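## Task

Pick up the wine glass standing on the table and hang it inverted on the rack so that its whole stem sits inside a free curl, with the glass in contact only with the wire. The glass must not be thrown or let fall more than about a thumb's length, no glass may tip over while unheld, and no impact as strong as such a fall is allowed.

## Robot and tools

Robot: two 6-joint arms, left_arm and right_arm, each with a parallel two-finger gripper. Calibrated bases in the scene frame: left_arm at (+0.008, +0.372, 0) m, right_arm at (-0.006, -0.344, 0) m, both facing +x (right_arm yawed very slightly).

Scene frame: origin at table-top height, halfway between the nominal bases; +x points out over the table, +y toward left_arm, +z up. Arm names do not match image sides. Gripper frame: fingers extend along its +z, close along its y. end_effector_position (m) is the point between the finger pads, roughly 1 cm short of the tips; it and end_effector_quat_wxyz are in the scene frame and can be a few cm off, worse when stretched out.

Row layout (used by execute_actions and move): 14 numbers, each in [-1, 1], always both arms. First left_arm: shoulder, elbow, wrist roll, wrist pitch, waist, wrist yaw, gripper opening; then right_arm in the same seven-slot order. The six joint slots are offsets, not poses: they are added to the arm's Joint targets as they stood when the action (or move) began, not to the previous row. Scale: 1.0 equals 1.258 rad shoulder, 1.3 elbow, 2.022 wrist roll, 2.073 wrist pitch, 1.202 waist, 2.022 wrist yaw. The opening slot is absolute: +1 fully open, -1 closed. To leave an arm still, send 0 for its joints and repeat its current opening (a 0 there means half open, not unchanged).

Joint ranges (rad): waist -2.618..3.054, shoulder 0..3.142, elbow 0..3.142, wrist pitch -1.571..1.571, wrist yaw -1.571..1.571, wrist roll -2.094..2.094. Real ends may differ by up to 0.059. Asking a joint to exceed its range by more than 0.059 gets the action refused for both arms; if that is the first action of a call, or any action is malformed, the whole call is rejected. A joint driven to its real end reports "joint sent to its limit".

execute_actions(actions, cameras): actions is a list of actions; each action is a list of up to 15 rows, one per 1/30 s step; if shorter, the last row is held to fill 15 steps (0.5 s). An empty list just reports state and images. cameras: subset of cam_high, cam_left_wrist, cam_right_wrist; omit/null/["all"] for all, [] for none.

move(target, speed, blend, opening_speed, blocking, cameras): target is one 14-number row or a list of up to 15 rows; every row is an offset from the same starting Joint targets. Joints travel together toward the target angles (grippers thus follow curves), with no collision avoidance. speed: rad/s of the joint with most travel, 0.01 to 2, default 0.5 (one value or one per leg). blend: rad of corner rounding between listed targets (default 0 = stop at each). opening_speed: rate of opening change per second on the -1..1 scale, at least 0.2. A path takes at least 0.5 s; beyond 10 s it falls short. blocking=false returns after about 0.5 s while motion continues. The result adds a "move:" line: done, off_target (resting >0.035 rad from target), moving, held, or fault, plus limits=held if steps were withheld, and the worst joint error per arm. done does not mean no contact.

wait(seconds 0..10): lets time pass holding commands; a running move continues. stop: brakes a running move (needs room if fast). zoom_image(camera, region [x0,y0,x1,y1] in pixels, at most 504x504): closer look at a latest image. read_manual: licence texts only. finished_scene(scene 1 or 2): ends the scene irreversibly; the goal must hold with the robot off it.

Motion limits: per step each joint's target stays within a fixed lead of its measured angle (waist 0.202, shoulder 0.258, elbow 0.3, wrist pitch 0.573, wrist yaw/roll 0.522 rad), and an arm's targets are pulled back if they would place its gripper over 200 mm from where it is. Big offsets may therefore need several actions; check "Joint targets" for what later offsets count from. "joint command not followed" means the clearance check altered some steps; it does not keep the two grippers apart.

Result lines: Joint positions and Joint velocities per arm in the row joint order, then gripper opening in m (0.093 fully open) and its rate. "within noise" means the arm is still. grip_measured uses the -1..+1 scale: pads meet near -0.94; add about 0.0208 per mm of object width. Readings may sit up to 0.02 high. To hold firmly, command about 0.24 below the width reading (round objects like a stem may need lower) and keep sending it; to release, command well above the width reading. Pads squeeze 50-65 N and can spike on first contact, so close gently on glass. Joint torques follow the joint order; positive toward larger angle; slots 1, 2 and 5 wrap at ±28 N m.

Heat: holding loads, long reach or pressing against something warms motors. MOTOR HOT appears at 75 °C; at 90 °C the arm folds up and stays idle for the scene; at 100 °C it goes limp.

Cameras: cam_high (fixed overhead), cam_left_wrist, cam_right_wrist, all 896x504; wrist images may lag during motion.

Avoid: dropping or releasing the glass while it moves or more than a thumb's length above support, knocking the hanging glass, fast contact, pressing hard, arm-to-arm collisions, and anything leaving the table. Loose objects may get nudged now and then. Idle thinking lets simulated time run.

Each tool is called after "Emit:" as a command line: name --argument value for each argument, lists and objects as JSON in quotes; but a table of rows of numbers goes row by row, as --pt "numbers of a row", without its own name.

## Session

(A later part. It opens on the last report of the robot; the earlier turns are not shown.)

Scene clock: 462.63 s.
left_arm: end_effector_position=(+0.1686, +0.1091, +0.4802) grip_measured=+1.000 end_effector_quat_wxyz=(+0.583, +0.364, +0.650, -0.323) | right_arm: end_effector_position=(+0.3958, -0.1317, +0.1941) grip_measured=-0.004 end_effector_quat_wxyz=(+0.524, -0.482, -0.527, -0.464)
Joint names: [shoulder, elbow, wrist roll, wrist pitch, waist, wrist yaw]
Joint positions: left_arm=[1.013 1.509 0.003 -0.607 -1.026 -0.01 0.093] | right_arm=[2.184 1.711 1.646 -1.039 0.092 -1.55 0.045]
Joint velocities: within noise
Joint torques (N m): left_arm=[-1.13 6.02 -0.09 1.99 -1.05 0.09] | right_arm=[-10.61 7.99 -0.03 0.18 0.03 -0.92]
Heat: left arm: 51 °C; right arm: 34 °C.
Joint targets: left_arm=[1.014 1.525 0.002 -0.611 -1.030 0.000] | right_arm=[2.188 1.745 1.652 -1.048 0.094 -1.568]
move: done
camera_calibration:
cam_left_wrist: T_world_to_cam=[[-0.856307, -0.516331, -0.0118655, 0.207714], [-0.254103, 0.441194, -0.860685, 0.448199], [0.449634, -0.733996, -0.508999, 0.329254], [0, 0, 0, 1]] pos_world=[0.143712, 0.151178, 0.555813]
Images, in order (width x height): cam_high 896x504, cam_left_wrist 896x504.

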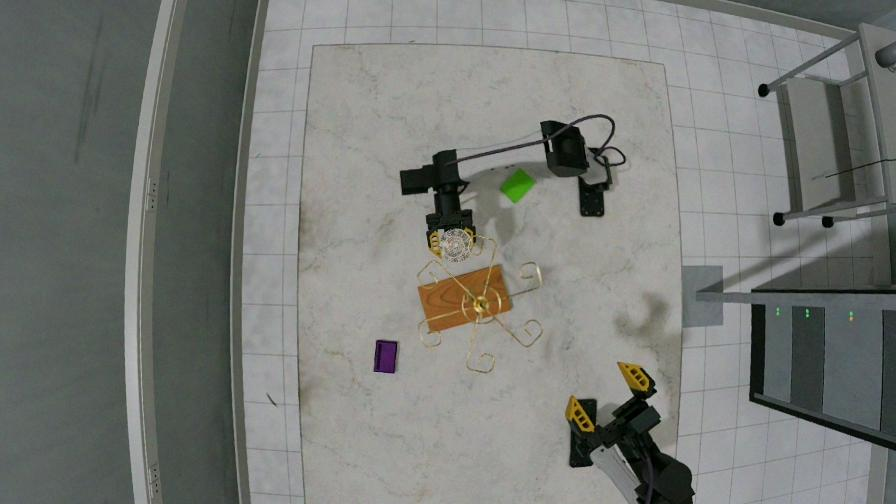

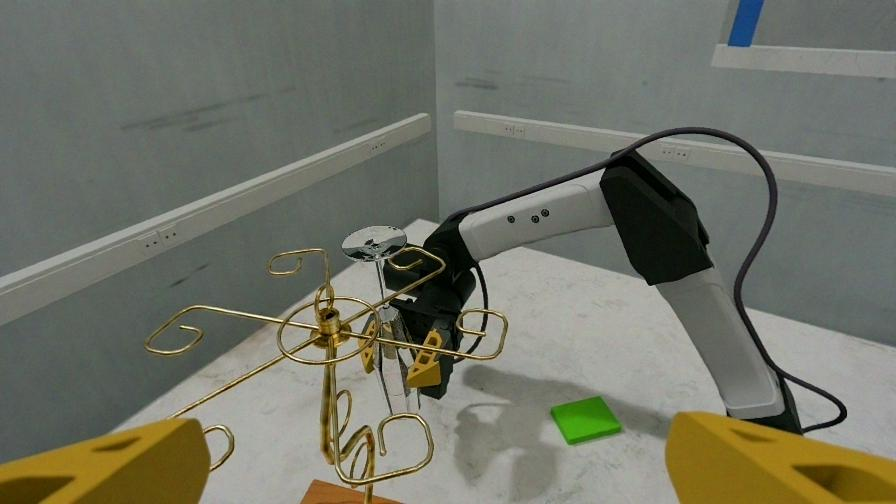

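Emit:
move --target '[0,0,0,0,0,0,1,0.043,0.0762,0,-0.016,0.0607,-0.0208,-0.25]' --speed 0.12 --cameras '["cam_high","cam_left_wrist"]'

Emit:
zoom_image --camera "cam_high" --region '[400, 200, 580, 380]'

Emit:
zoom_image --camera "cam_left_wrist" --region '[300, 200, 620, 380]'

Scene clock: 518.13 s.
left_arm: end_effector_position=(+0.1686, +0.1091, +0.4802) grip_measured=+1.000 end_effector_quat_wxyz=(+0.583, +0.364, +0.650, -0.323) | right_arm: end_effector_position=(+0.3947, -0.1012, +0.1970) grip_measured=-0.004 end_effector_quat_wxyz=(+0.536, -0.458, -0.549, -0.451)
Joint names: [shoulder, elbow, wrist roll, wrist pitch, waist, wrist yaw]
Joint positions: left_arm=[1.013 1.509 0.003 -0.607 -1.026 -0.01 0.093] | right_arm=[2.237 1.81 1.646 -1.065 0.163 -1.55 0.045]
Joint velocities: within noise
Joint torques (N m): left_arm=[-1.22 6.05 -0.11 1.95 -0.73 0.07] | right_arm=[-11.08 7.97 -0.05 0.16 0.34 -1.05]
Heat: left arm: 51 °C; right arm: 39 °C.
Joint targets: left_arm=[1.014 1.525 0.002 -0.611 -1.030 0.000] | right_arm=[2.242 1.844 1.652 -1.081 0.167 -1.578]
joint sent to its limit (right arm) — the wrist yaw, lower limit.
move: off_target (right_arm); right_arm: the wrist yaw is farthest, 0.060 rad from its target
camera_calibration:
cam_left_wrist: T_world_to_cam=[[-0.856307, -0.516331, -0.0118655, 0.207714], [-0.254103, 0.441194, -0.860685, 0.448199], [0.449634, -0.733996, -0.508999, 0.329254], [0, 0, 0, 1]] pos_world=[0.143712, 0.151178, 0.555813]
Images, in order (width x height): cam_high 896x504, cam_left_wrist 896x504.

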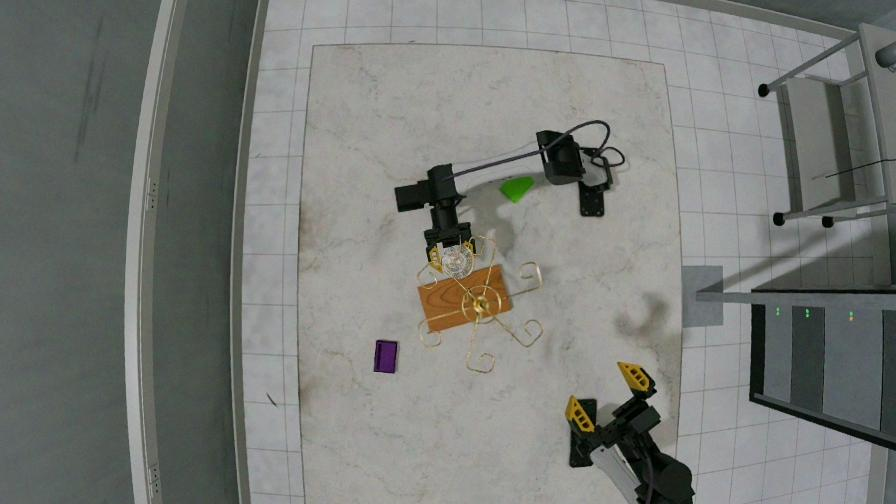

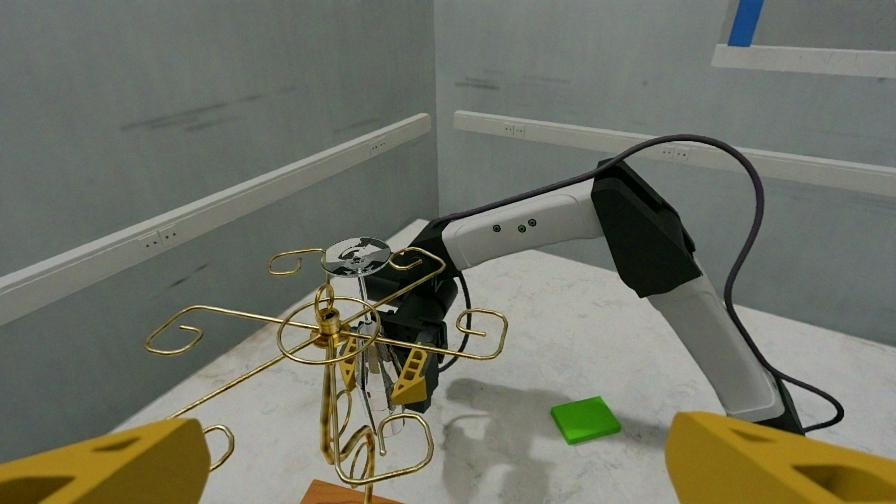

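Scaled by 2.800 from the camera's 896x504 image, which has a finer 1280x720 frame.

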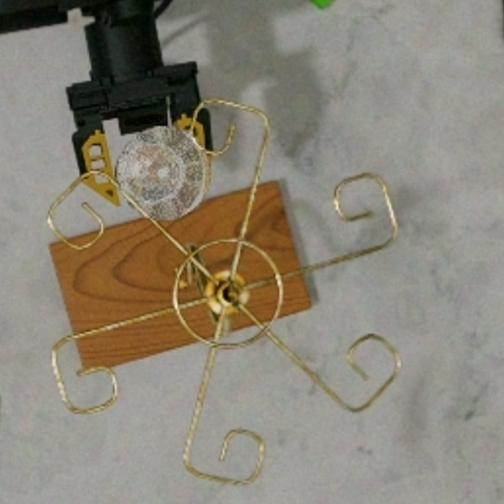

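Scaled by 1.575 from the camera's 896x504 image, which has a finer 1280x720 frame.

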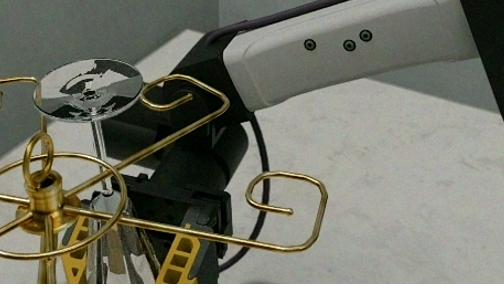

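Emit:
move --target '[0,0,0,0,0,0,1,-0.1105,-0.1515,0,0.0241,0.0316,0,-0.25]' --speed 0.15 --cameras '["cam_high","cam_left_wrist"]'

Emit:
zoom_image --camera "cam_high" --region '[400, 200, 580, 380]'

Emit:
zoom_image --camera "cam_left_wrist" --region '[300, 200, 620, 380]'

Scene clock: 559.00 s.
left_arm: end_effector_position=(+0.1686, +0.1091, +0.4802) grip_measured=+1.000 end_effector_quat_wxyz=(+0.583, +0.364, +0.650, -0.323) | right_arm: end_effector_position=(+0.3594, -0.0927, +0.1971) grip_measured=-0.004 end_effector_quat_wxyz=(+0.556, -0.459, -0.544, -0.429)
Joint names: [shoulder, elbow, wrist roll, wrist pitch, waist, wrist yaw]
Joint positions: left_arm=[1.013 1.509 0.003 -0.607 -1.026 -0.01 0.093] | right_arm=[2.144 1.655 1.646 -1.049 0.198 -1.557 0.045]
Joint velocities: within noise
Joint torques (N m): left_arm=[-1.43 6 -0.05 2 -0.65 0.1] | right_arm=[-14.42 4.63 -0.02 0.39 0.43 -1.01]
Heat: left arm: 51 °C; right arm: 44 °C.
Joint targets: left_arm=[1.014 1.525 0.002 -0.611 -1.030 0.000] | right_arm=[2.103 1.647 1.653 -1.031 0.205 -1.578]
move: off_target (right_arm); right_arm: the shoulder is farthest, 0.041 rad from its target
camera_calibration:
cam_left_wrist: T_world_to_cam=[[-0.856307, -0.516331, -0.0118655, 0.207714], [-0.254103, 0.441194, -0.860685, 0.448199], [0.449634, -0.733996, -0.508999, 0.329254], [0, 0, 0, 1]] pos_world=[0.143712, 0.151178, 0.555813]
Images, in order (width x height): cam_high 896x504, cam_left_wrist 896x504.

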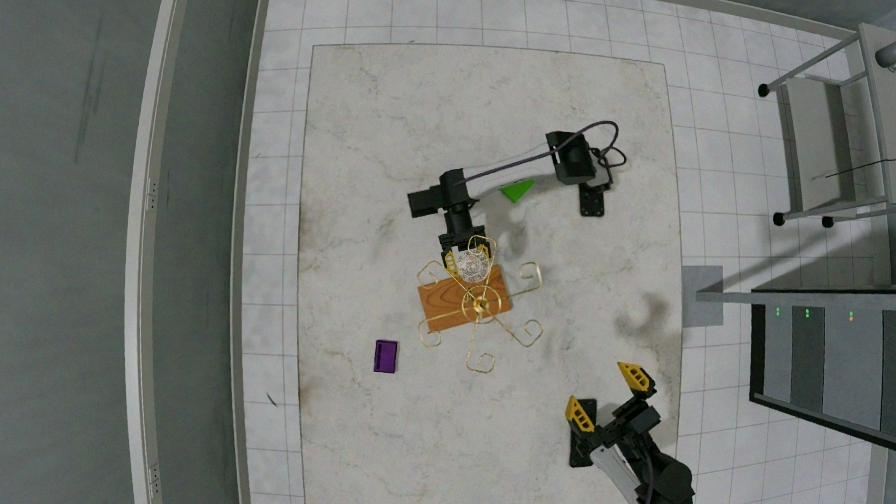

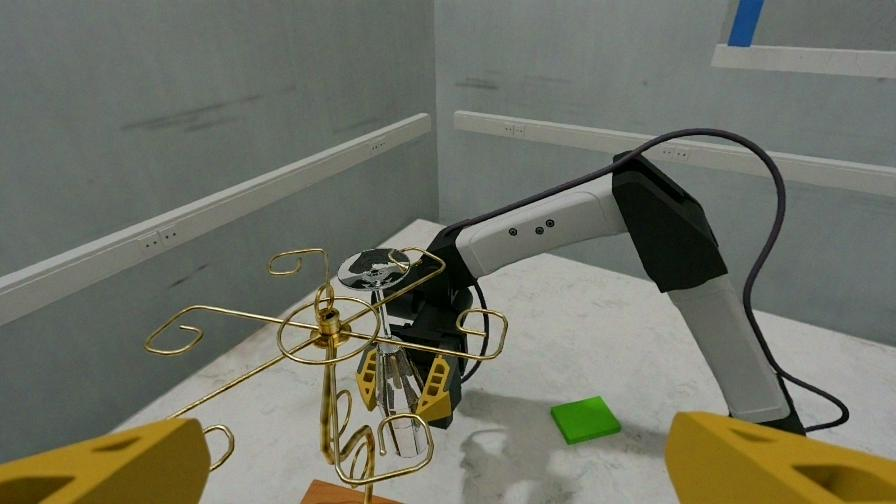

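Scaled by 2.800 from the camera's 896x504 image, which has a finer 1280x720 frame.

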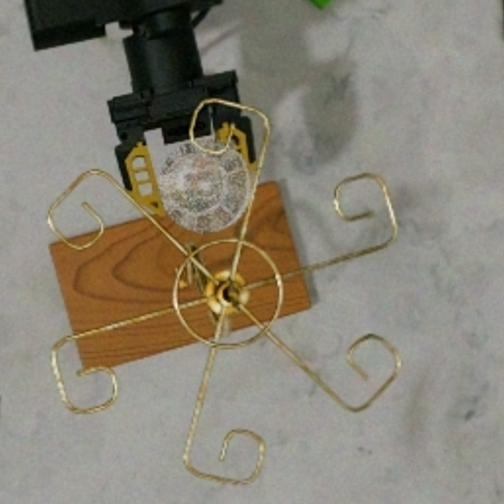

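Scaled by 1.575 from the camera's 896x504 image, which has a finer 1280x720 frame.

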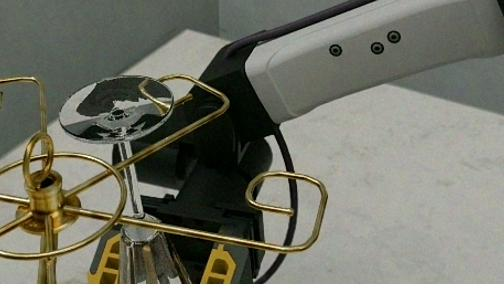

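Emit:
move --target '[0,0,0,0,0,0,1,-0.0851,-0.1192,0,0.04,-0.015,0,-0.25]' --speed 0.13 --cameras '["cam_high","cam_left_wrist"]'

Emit:
zoom_image --camera "cam_high" --region '[440, 220, 530, 310]'

Emit:
zoom_image --camera "cam_left_wrist" --region '[300, 200, 620, 380]'

Scene clock: 583.60 s.
left_arm: end_effector_position=(+0.1686, +0.1091, +0.4802) grip_measured=+1.000 end_effector_quat_wxyz=(+0.583, +0.364, +0.650, -0.323) | right_arm: end_effector_position=(+0.3358, -0.0995, +0.2006) grip_measured=-0.004 end_effector_quat_wxyz=(+0.547, -0.450, -0.552, -0.441)
Joint names: [shoulder, elbow, wrist roll, wrist pitch, waist, wrist yaw]
Joint positions: left_arm=[1.013 1.509 0.003 -0.607 -1.026 -0.01 0.093] | right_arm=[2.034 1.501 1.646 -0.966 0.194 -1.557 0.045]
Joint velocities: within noise
Joint torques (N m): left_arm=[-1.29 6.11 -0.04 1.98 -0.69 0.05] | right_arm=[-13.34 4.59 -0.01 0.42 -0.83 -0.99]
Heat: left arm: 51 °C; right arm: 45 °C.
Joint targets: left_arm=[1.014 1.525 0.002 -0.611 -1.030 0.000] | right_arm=[1.996 1.492 1.653 -0.948 0.187 -1.578]
move: off_target (right_arm); right_arm: the shoulder is farthest, 0.038 rad from its target
camera_calibration:
cam_left_wrist: T_world_to_cam=[[-0.856307, -0.516331, -0.0118655, 0.207714], [-0.254103, 0.441194, -0.860685, 0.448199], [0.449634, -0.733996, -0.508999, 0.329254], [0, 0, 0, 1]] pos_world=[0.143712, 0.151178, 0.555813]
Images, in order (width x height): cam_high 896x504, cam_left_wrist 896x504.

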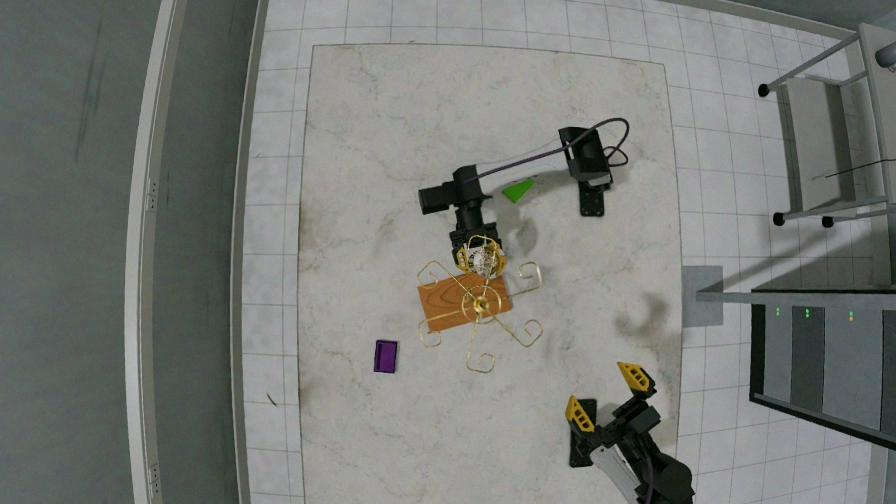

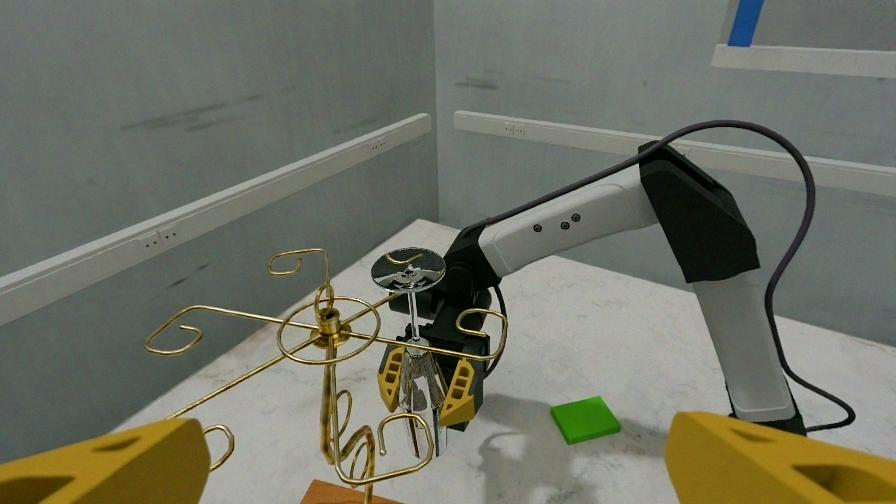

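Scaled by 5.600 from the camera's 896x504 image, which has a finer 1280x720 frame.

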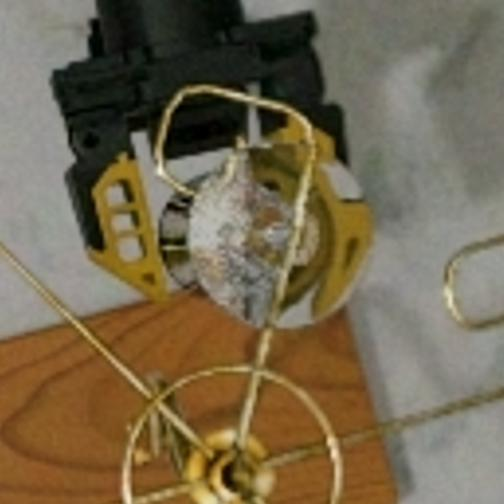

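Scaled by 1.575 from the camera's 896x504 image, which has a finer 1280x720 frame.

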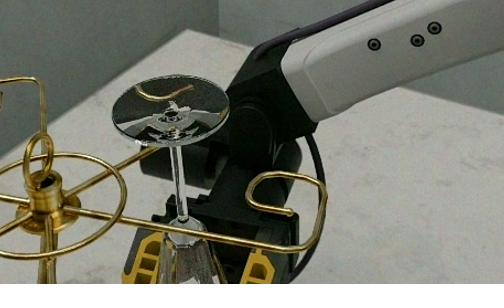

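Emit:
move --target '[0,0,0,0,0,0,1,-0.0405,-0.06,0,0.0121,-0.029,0,-0.25]' --speed 0.1 --cameras '["cam_high","cam_left_wrist"]'

Emit:
zoom_image --camera "cam_high" --region '[440, 220, 530, 310]'

Emit:
zoom_image --camera "cam_left_wrist" --region '[380, 220, 540, 310]'

Scene clock: 608.60 s.
left_arm: end_effector_position=(+0.1686, +0.1091, +0.4802) grip_measured=+1.000 end_effector_quat_wxyz=(+0.583, +0.364, +0.650, -0.323) | right_arm: end_effector_position=(+0.3299, -0.1143, +0.2002) grip_measured=-0.004 end_effector_quat_wxyz=(+0.539, -0.460, -0.543, -0.450)
Joint names: [shoulder, elbow, wrist roll, wrist pitch, waist, wrist yaw]
Joint positions: left_arm=[1.013 1.509 0.003 -0.607 -1.026 -0.01 0.093] | right_arm=[1.982 1.423 1.648 -0.941 0.159 -1.557 0.045]
Joint velocities: within noise
Joint torques (N m): left_arm=[-1.25 6 -0.08 1.98 -0.98 0.04] | right_arm=[-12.78 4.46 -0.07 0.46 -0.59 -1.03]
Heat: left arm: 52 °C; right arm: 49 °C.
Joint targets: left_arm=[1.014 1.525 0.002 -0.611 -1.030 0.000] | right_arm=[1.945 1.414 1.653 -0.923 0.152 -1.578]
move: off_target (right_arm); right_arm: the shoulder is farthest, 0.037 rad from its target
camera_calibration:
cam_left_wrist: T_world_to_cam=[[-0.856307, -0.516331, -0.0118655, 0.207714], [-0.254103, 0.441194, -0.860685, 0.448199], [0.449634, -0.733996, -0.508999, 0.329254], [0, 0, 0, 1]] pos_world=[0.143712, 0.151178, 0.555813]
Images, in order (width x height): cam_high 896x504, cam_left_wrist 896x504.

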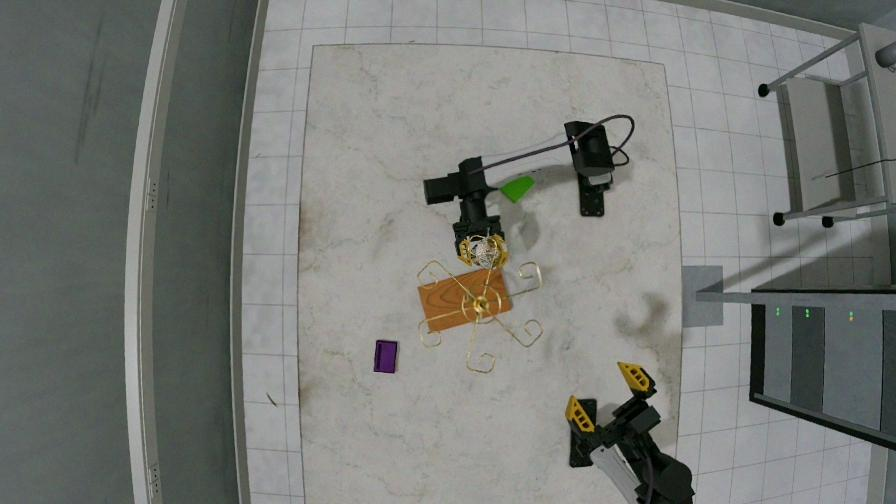

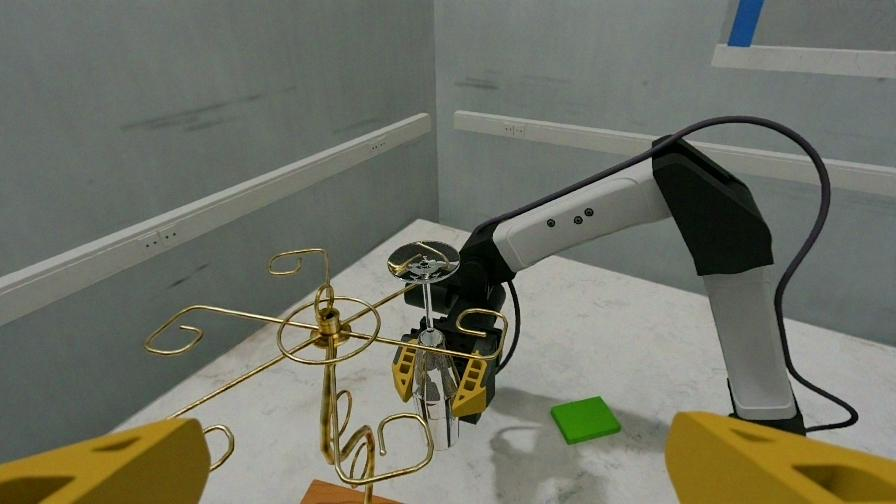

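Scaled by 5.600 from the camera's 896x504 image, which has a finer 1280x720 frame.

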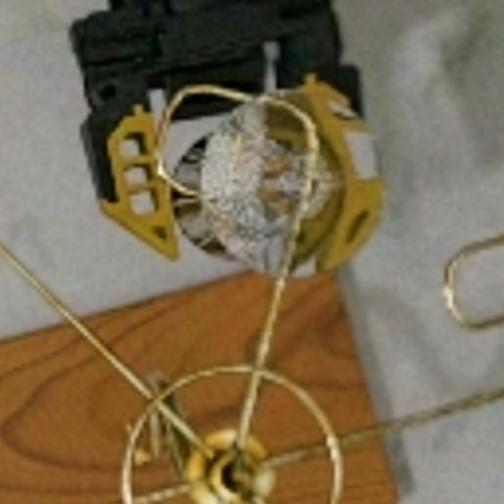

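Scaled by 3.150 from the camera's 896x504 image, which has a finer 1280x720 frame.

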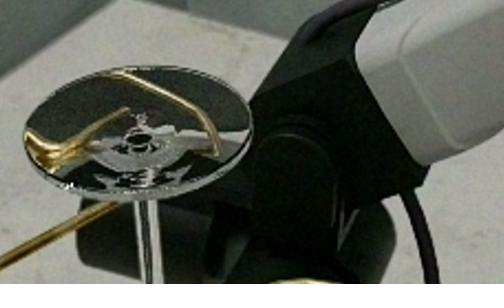

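Emit:
zoom_image --camera "cam_left_wrist" --region '[390, 230, 520, 380]'

Emit:
zoom_image --camera "cam_high" --region '[460, 225, 510, 275]'

Scaled by 3.360 from the camera's 896x504 image, which has a finer 1280x720 frame.

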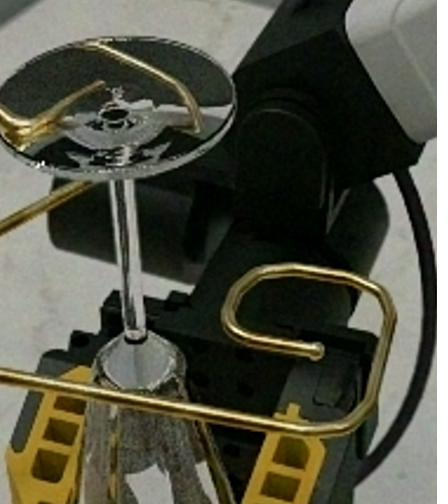

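Scaled by 10.080 from the camera's 896x504 image, which has a finer 1280x720 frame.

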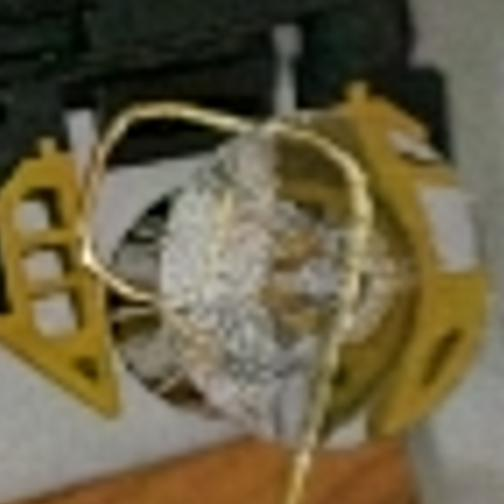

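Emit:
zoom_image --camera "cam_left_wrist" --region '[400, 250, 450, 300]'

Emit:
zoom_image --camera "cam_right_wrist" --region '[300, 0, 600, 250]'

Scaled by 10.080 from the camera's 896x504 image, which has a finer 1280x720 frame.

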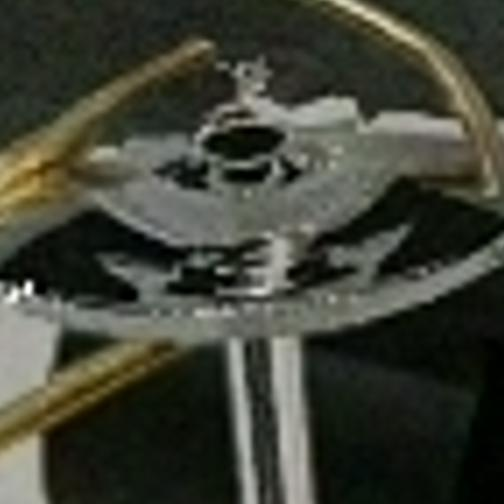

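This scene's latest camera images include none from cam_right_wrist. They are from: cam_high, cam_left_wrist. cam_right_wrist's image comes with the result of a call that names it in "cameras".

Emit:
move --target '[0,0,0,0,0,0,1,-0.0318,-0.0462,0,0.0092,-0.029,0,-0.25]' --speed 0.08

Emit:
zoom_image --camera "cam_high" --region '[440, 210, 530, 300]'

Emit:
zoom_image --camera "cam_left_wrist" --region '[390, 230, 480, 320]'

Scene clock: 696.27 s.
left_arm: end_effector_position=(+0.1686, +0.1091, +0.4802) grip_measured=+1.000 end_effector_quat_wxyz=(+0.583, +0.364, +0.650, -0.323) | right_arm: end_effector_position=(+0.3261, -0.1276, +0.2000) grip_measured=-0.004 end_effector_quat_wxyz=(+0.532, -0.470, -0.535, -0.458)
Joint names: [shoulder, elbow, wrist roll, wrist pitch, waist, wrist yaw]
Joint positions: left_arm=[1.013 1.509 0.003 -0.607 -1.026 -0.01 0.093] | right_arm=[1.941 1.362 1.651 -0.922 0.124 -1.557 0.045]
Joint velocities: within noise
Joint torques (N m): left_arm=[-1.35 6.28 -0.09 2.01 -0.72 0.11] | right_arm=[-12.3 4.4 -0.11 0.46 -0.81 -1]
Heat: left arm: 52 °C; right arm: 47 °C.
Joint targets: left_arm=[1.014 1.525 0.002 -0.611 -1.030 0.000] | right_arm=[1.905 1.354 1.653 -0.904 0.118 -1.578]
move: off_target (right_arm); right_arm: the shoulder is farthest, 0.036 rad from its target
camera_calibration:
cam_left_wrist: T_world_to_cam=[[-0.856307, -0.516331, -0.0118655, 0.207714], [-0.254103, 0.441194, -0.860685, 0.448199], [0.449634, -0.733996, -0.508999, 0.329254], [0, 0, 0, 1]] pos_world=[0.143712, 0.151178, 0.555813]
cam_right_wrist: T_world_to_cam=[[-0.987811, -0.14765, 0.0492845, 0.295127], [0.103173, -0.383975, 0.917561, -0.225889], [-0.116554, 0.911462, 0.394528, 0.15321], [0, 0, 0, 1]] pos_world=[0.332693, -0.182805, 0.132276]

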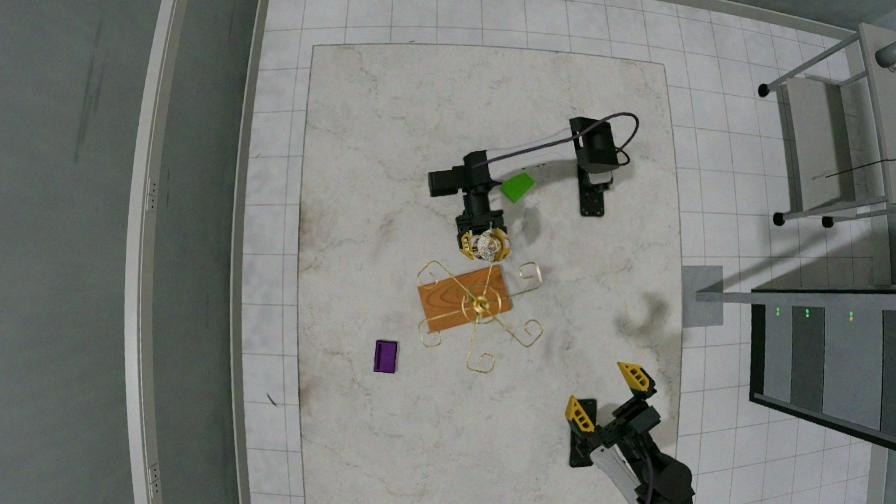

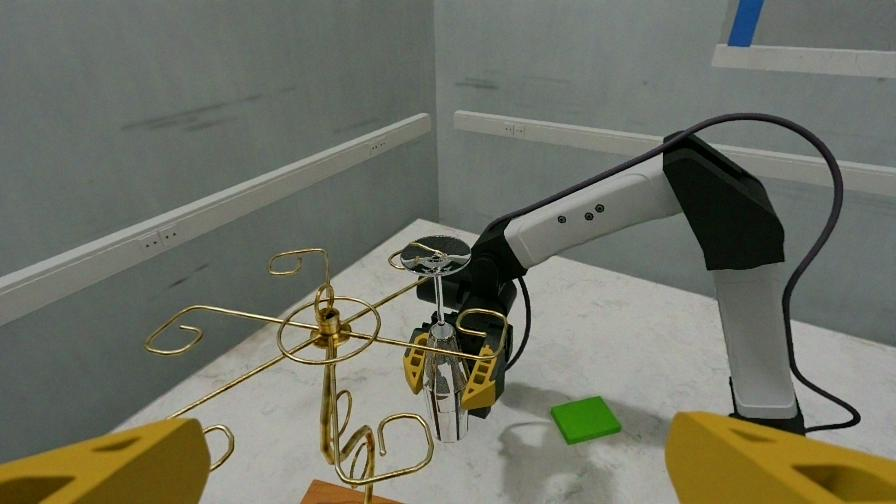

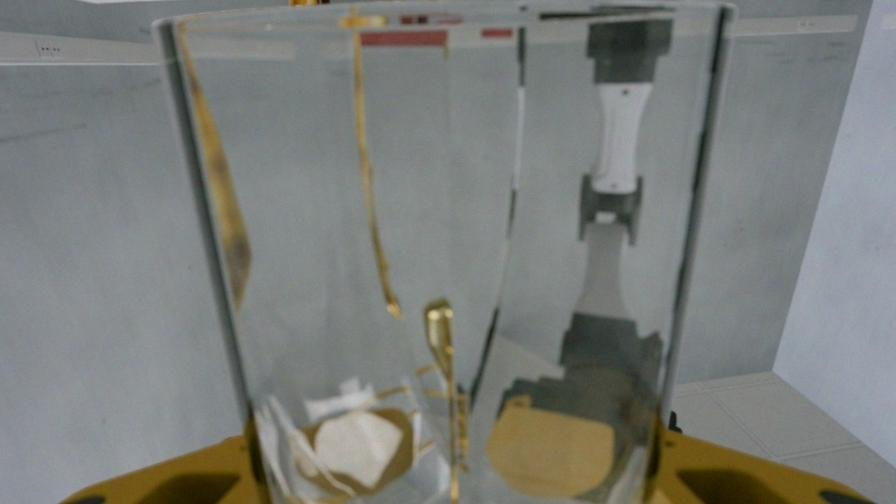

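Scaled by 5.600 from the camera's 896x504 image, which has a finer 1280x720 frame.

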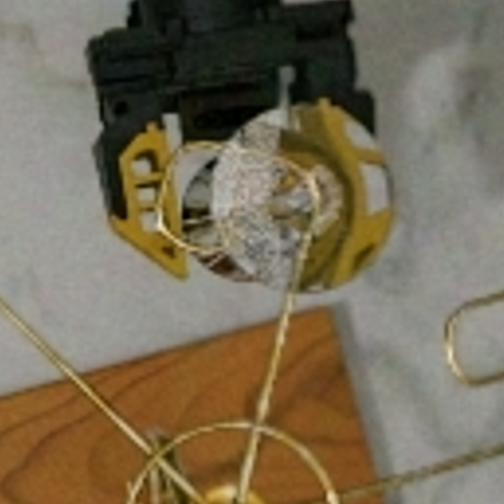

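Scaled by 5.600 from the camera's 896x504 image, which has a finer 1280x720 frame.

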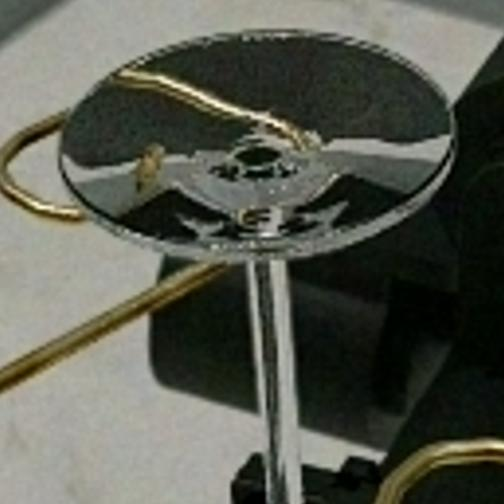

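Emit:
move --target '[0,0,0,0,0,0,1,0,-0.0123,0,0.0077,0,0,-0.25]' --speed 0.06 --cameras '["cam_left_wrist"]'

Emit:
zoom_image --camera "cam_left_wrist" --region '[390, 230, 480, 320]'

Scene clock: 723.00 s.
left_arm: end_effector_position=(+0.1686, +0.1091, +0.4802) grip_measured=+1.000 end_effector_quat_wxyz=(+0.583, +0.364, +0.650, -0.323) | right_arm: end_effector_position=(+0.3243, -0.1278, +0.1962) grip_measured=-0.004 end_effector_quat_wxyz=(+0.534, -0.472, -0.533, -0.457)
Joint names: [shoulder, elbow, wrist roll, wrist pitch, waist, wrist yaw]
Joint positions: left_arm=[1.013 1.509 0.003 -0.607 -1.026 -0.01 0.093] | right_arm=[1.94 1.346 1.654 -0.91 0.124 -1.557 0.045]
Joint velocities: within noise
Joint torques (N m): left_arm=[-1.17 6.01 -0.07 1.95 -0.79 0.09] | right_arm=[-12.19 4.34 -0.07 0.51 -0.61 -1.01]
Heat: left arm: 52 °C; right arm: 50 °C.
Joint targets: left_arm=[1.014 1.525 0.002 -0.611 -1.030 0.000] | right_arm=[1.905 1.338 1.653 -0.888 0.118 -1.578]
move: done
camera_calibration:
cam_left_wrist: T_world_to_cam=[[-0.856307, -0.516331, -0.0118655, 0.207714], [-0.254103, 0.441194, -0.860685, 0.448199], [0.449634, -0.733996, -0.508999, 0.329254], [0, 0, 0, 1]] pos_world=[0.143712, 0.151178, 0.555813]
Images, in order (width x height): cam_left_wrist 896x504.

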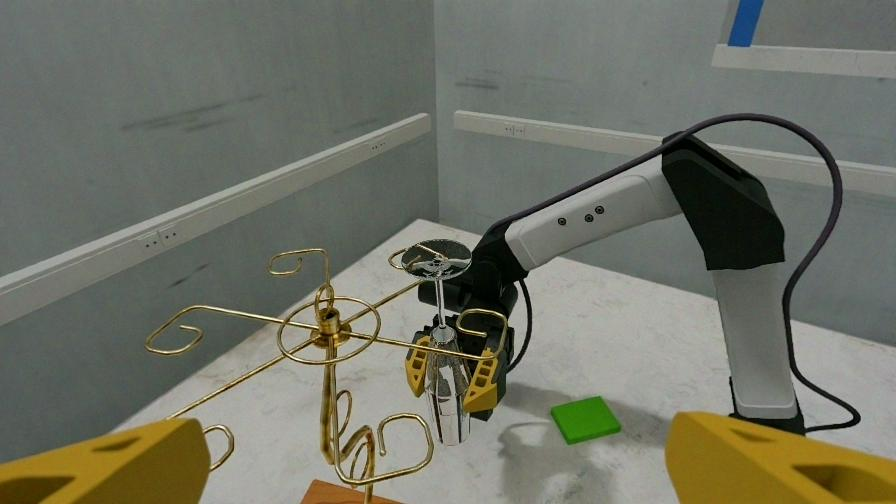

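Scaled by 5.600 from the camera's 896x504 image, which has a finer 1280x720 frame.

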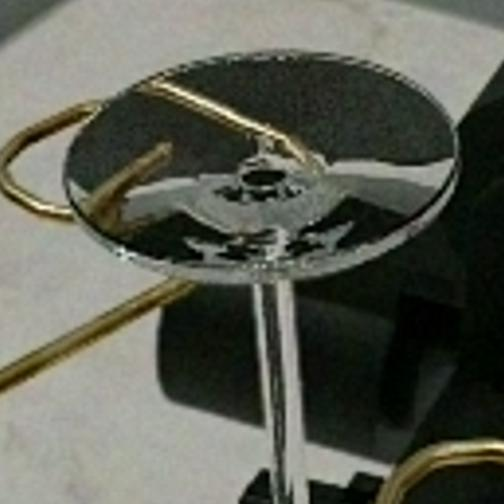

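Emit:
move --target '[0,0,0,0,0,0,1,0,-0.0077,0,0.0048,0,0,-0.25]' --speed 0.05 --cameras '[]'

Emit:
move --target '[0,0,0,0,0,0,1,0,-0.0077,0,0.0048,0,0,-0.25]' --speed 0.05 --cameras '["cam_left_wrist","cam_high"]'

Emit:
zoom_image --camera "cam_left_wrist" --region '[390, 230, 480, 320]'

Emit:
zoom_image --camera "cam_high" --region '[440, 210, 530, 300]'

Scene clock: 732.67 s.
left_arm: end_effector_position=(+0.1686, +0.1091, +0.4802) grip_measured=+1.000 end_effector_quat_wxyz=(+0.583, +0.364, +0.650, -0.323) | right_arm: end_effector_position=(+0.3239, -0.1279, +0.1947) grip_measured=-0.004 end_effector_quat_wxyz=(+0.534, -0.471, -0.533, -0.457)
Joint names: [shoulder, elbow, wrist roll, wrist pitch, waist, wrist yaw]
Joint positions: left_arm=[1.013 1.509 0.003 -0.607 -1.026 -0.01 0.093] | right_arm=[1.94 1.339 1.656 -0.901 0.124 -1.559 0.045]
Joint velocities: within noise
Joint torques (N m): left_arm=[-1.46 6 -0.06 2 -0.68 0.11] | right_arm=[-12.27 4.16 -0.13 0.51 -0.68 -0.94]
Heat: left arm: 52 °C; right arm: 51 °C.
Joint targets: left_arm=[1.014 1.525 0.002 -0.611 -1.030 0.000] | right_arm=[1.905 1.328 1.653 -0.878 0.118 -1.578]
move: done
No camera images: "cameras" was empty.

Scene clock: 733.40 s.
left_arm: end_effector_position=(+0.1686, +0.1091, +0.4802) grip_measured=+1.000 end_effector_quat_wxyz=(+0.583, +0.364, +0.650, -0.323) | right_arm: end_effector_position=(+0.3228, -0.1280, +0.1946) grip_measured=-0.004 end_effector_quat_wxyz=(+0.534, -0.469, -0.533, -0.459)
Joint names: [shoulder, elbow, wrist roll, wrist pitch, waist, wrist yaw]
Joint positions: left_arm=[1.013 1.509 0.003 -0.607 -1.026 -0.01 0.093] | right_arm=[1.936 1.33 1.657 -0.891 0.124 -1.563 0.045]
Joint velocities: within noise
Joint torques (N m): left_arm=[-1.32 6.04 -0.09 1.95 -0.79 0.1] | right_arm=[-11.89 4.21 -0.12 0.47 -0.76 -0.92]
Heat: left arm: 52 °C; right arm: 51 °C.
Joint targets: left_arm=[1.014 1.525 0.002 -0.611 -1.030 0.000] | right_arm=[1.905 1.318 1.652 -0.868 0.118 -1.577]
move: done
camera_calibration:
cam_left_wrist: T_world_to_cam=[[-0.856307, -0.516331, -0.0118655, 0.207714], [-0.254103, 0.441194, -0.860685, 0.448199], [0.449634, -0.733996, -0.508999, 0.329254], [0, 0, 0, 1]] pos_world=[0.143712, 0.151178, 0.555813]
Images, in order (width x height): cam_high 896x504, cam_left_wrist 896x504.

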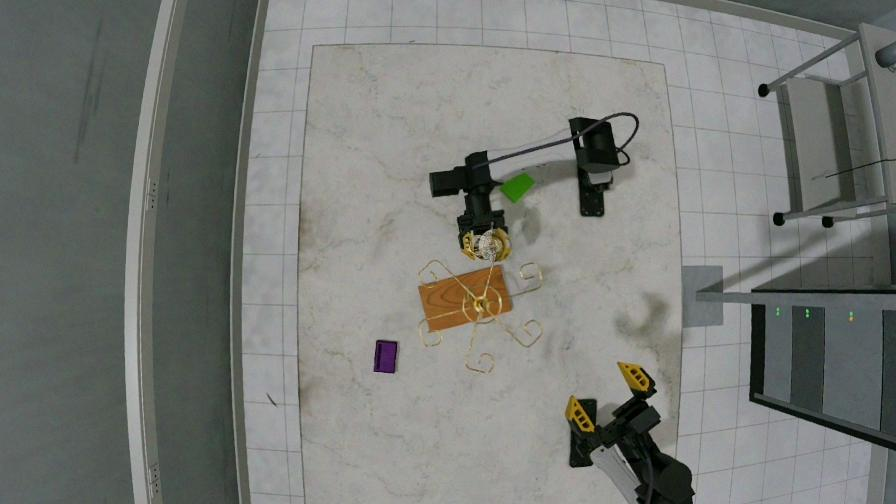

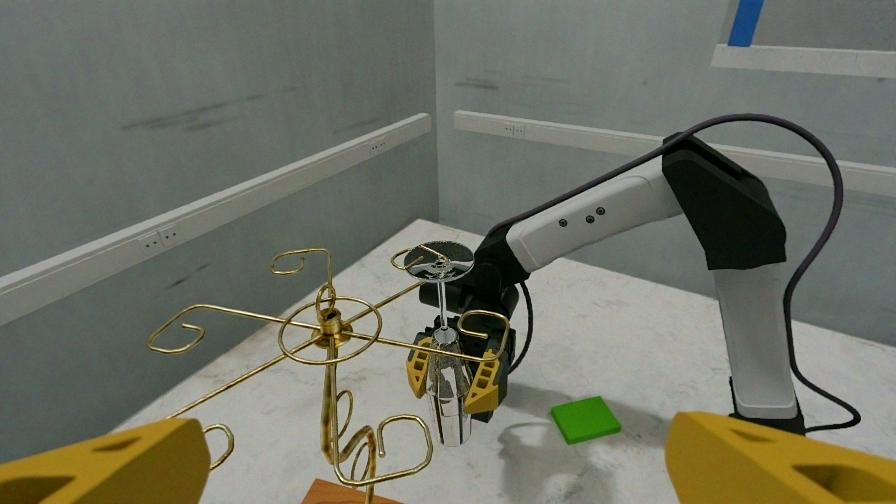

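Scaled by 5.600 from the camera's 896x504 image, which has a finer 1280x720 frame.

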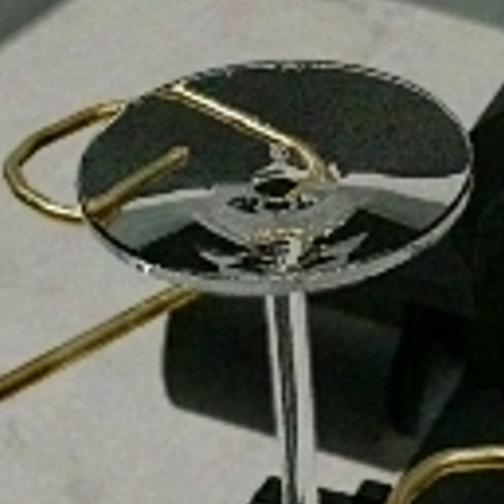

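Scaled by 5.600 from the camera's 896x504 image, which has a finer 1280x720 frame.

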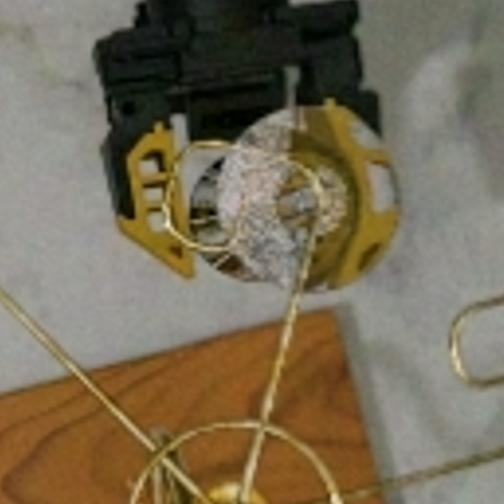

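Emit:
move --target '[0,0,0,0,0,0,1,0,0,0,0,0,0,1]' --opening_speed 0.25 --cameras '["cam_left_wrist","cam_right_wrist","cam_high"]'

Emit:
zoom_image --camera "cam_left_wrist" --region '[390, 230, 480, 320]'

Emit:
zoom_image --camera "cam_high" --region '[440, 210, 530, 300]'

Scene clock: 777.40 s.
left_arm: end_effector_position=(+0.1686, +0.1091, +0.4802) grip_measured=+1.000 end_effector_quat_wxyz=(+0.583, +0.364, +0.650, -0.323) | right_arm: end_effector_position=(+0.3230, -0.1280, +0.1963) grip_measured=+0.999 end_effector_quat_wxyz=(+0.534, -0.466, -0.534, -0.462)
Joint names: [shoulder, elbow, wrist roll, wrist pitch, waist, wrist yaw]
Joint positions: left_arm=[1.013 1.509 0.003 -0.607 -1.026 -0.01 0.093] | right_arm=[1.934 1.33 1.657 -0.884 0.124 -1.568 0.093]
Joint velocities: within noise
Joint torques (N m): left_arm=[-1.44 5.94 -0.07 2 -0.75 0.12] | right_arm=[-11.54 4.16 -0.17 0.46 -0.7 -0.9]
Heat: left arm: 52 °C; right arm: 49 °C.
Joint targets: left_arm=[1.014 1.525 0.002 -0.611 -1.030 0.000] | right_arm=[1.905 1.318 1.652 -0.868 0.118 -1.577]
move: done
camera_calibration:
cam_left_wrist: T_world_to_cam=[[-0.856307, -0.516331, -0.0118655, 0.207714], [-0.254103, 0.441194, -0.860685, 0.448199], [0.449634, -0.733996, -0.508999, 0.329254], [0, 0, 0, 1]] pos_world=[0.143712, 0.151178, 0.555813]
cam_right_wrist: T_world_to_cam=[[-0.987931, -0.148893, 0.0427104, 0.293356], [0.0988904, -0.394042, 0.913757, -0.221582], [-0.119222, 0.906952, 0.40401, 0.153078], [0, 0, 0, 1]] pos_world=[0.329978, -0.182468, 0.128097]

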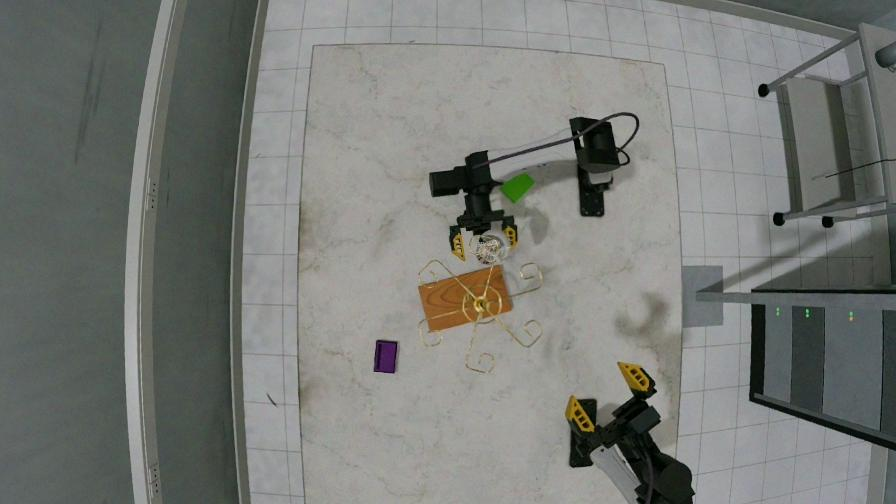

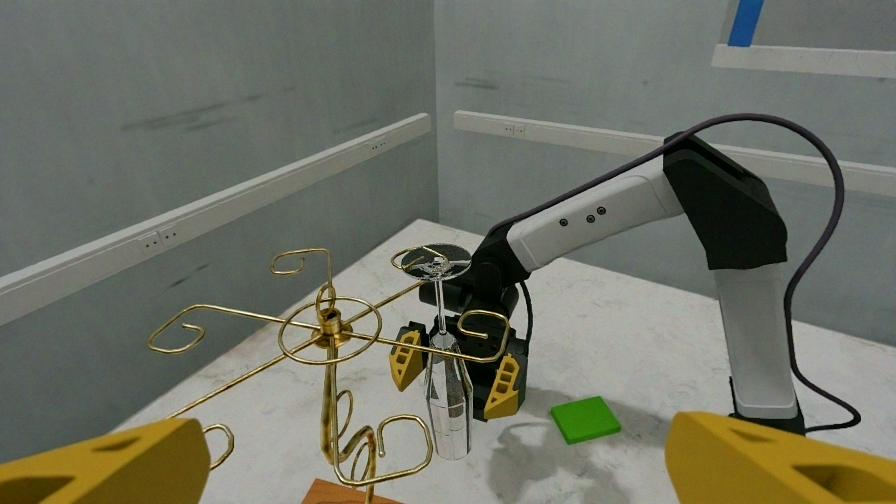

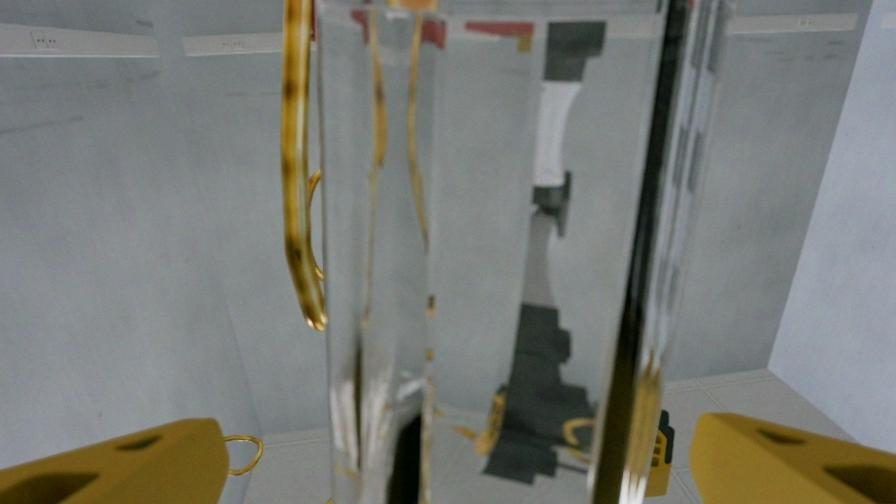

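Scaled by 5.600 from the camera's 896x504 image, which has a finer 1280x720 frame.

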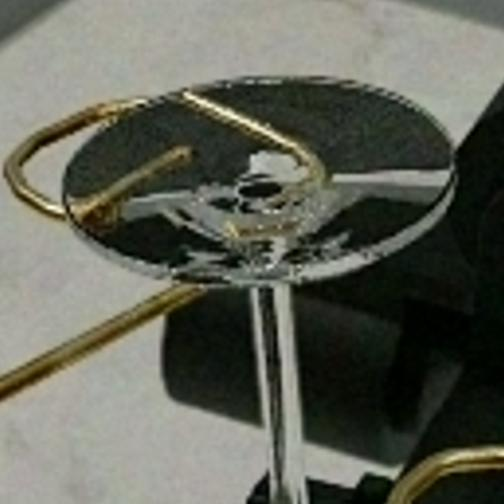

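Scaled by 5.600 from the camera's 896x504 image, which has a finer 1280x720 frame.

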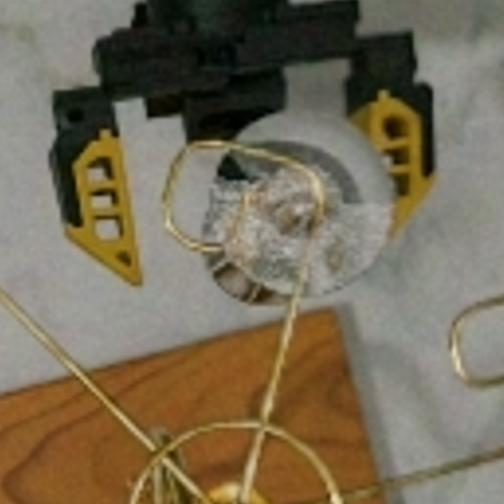

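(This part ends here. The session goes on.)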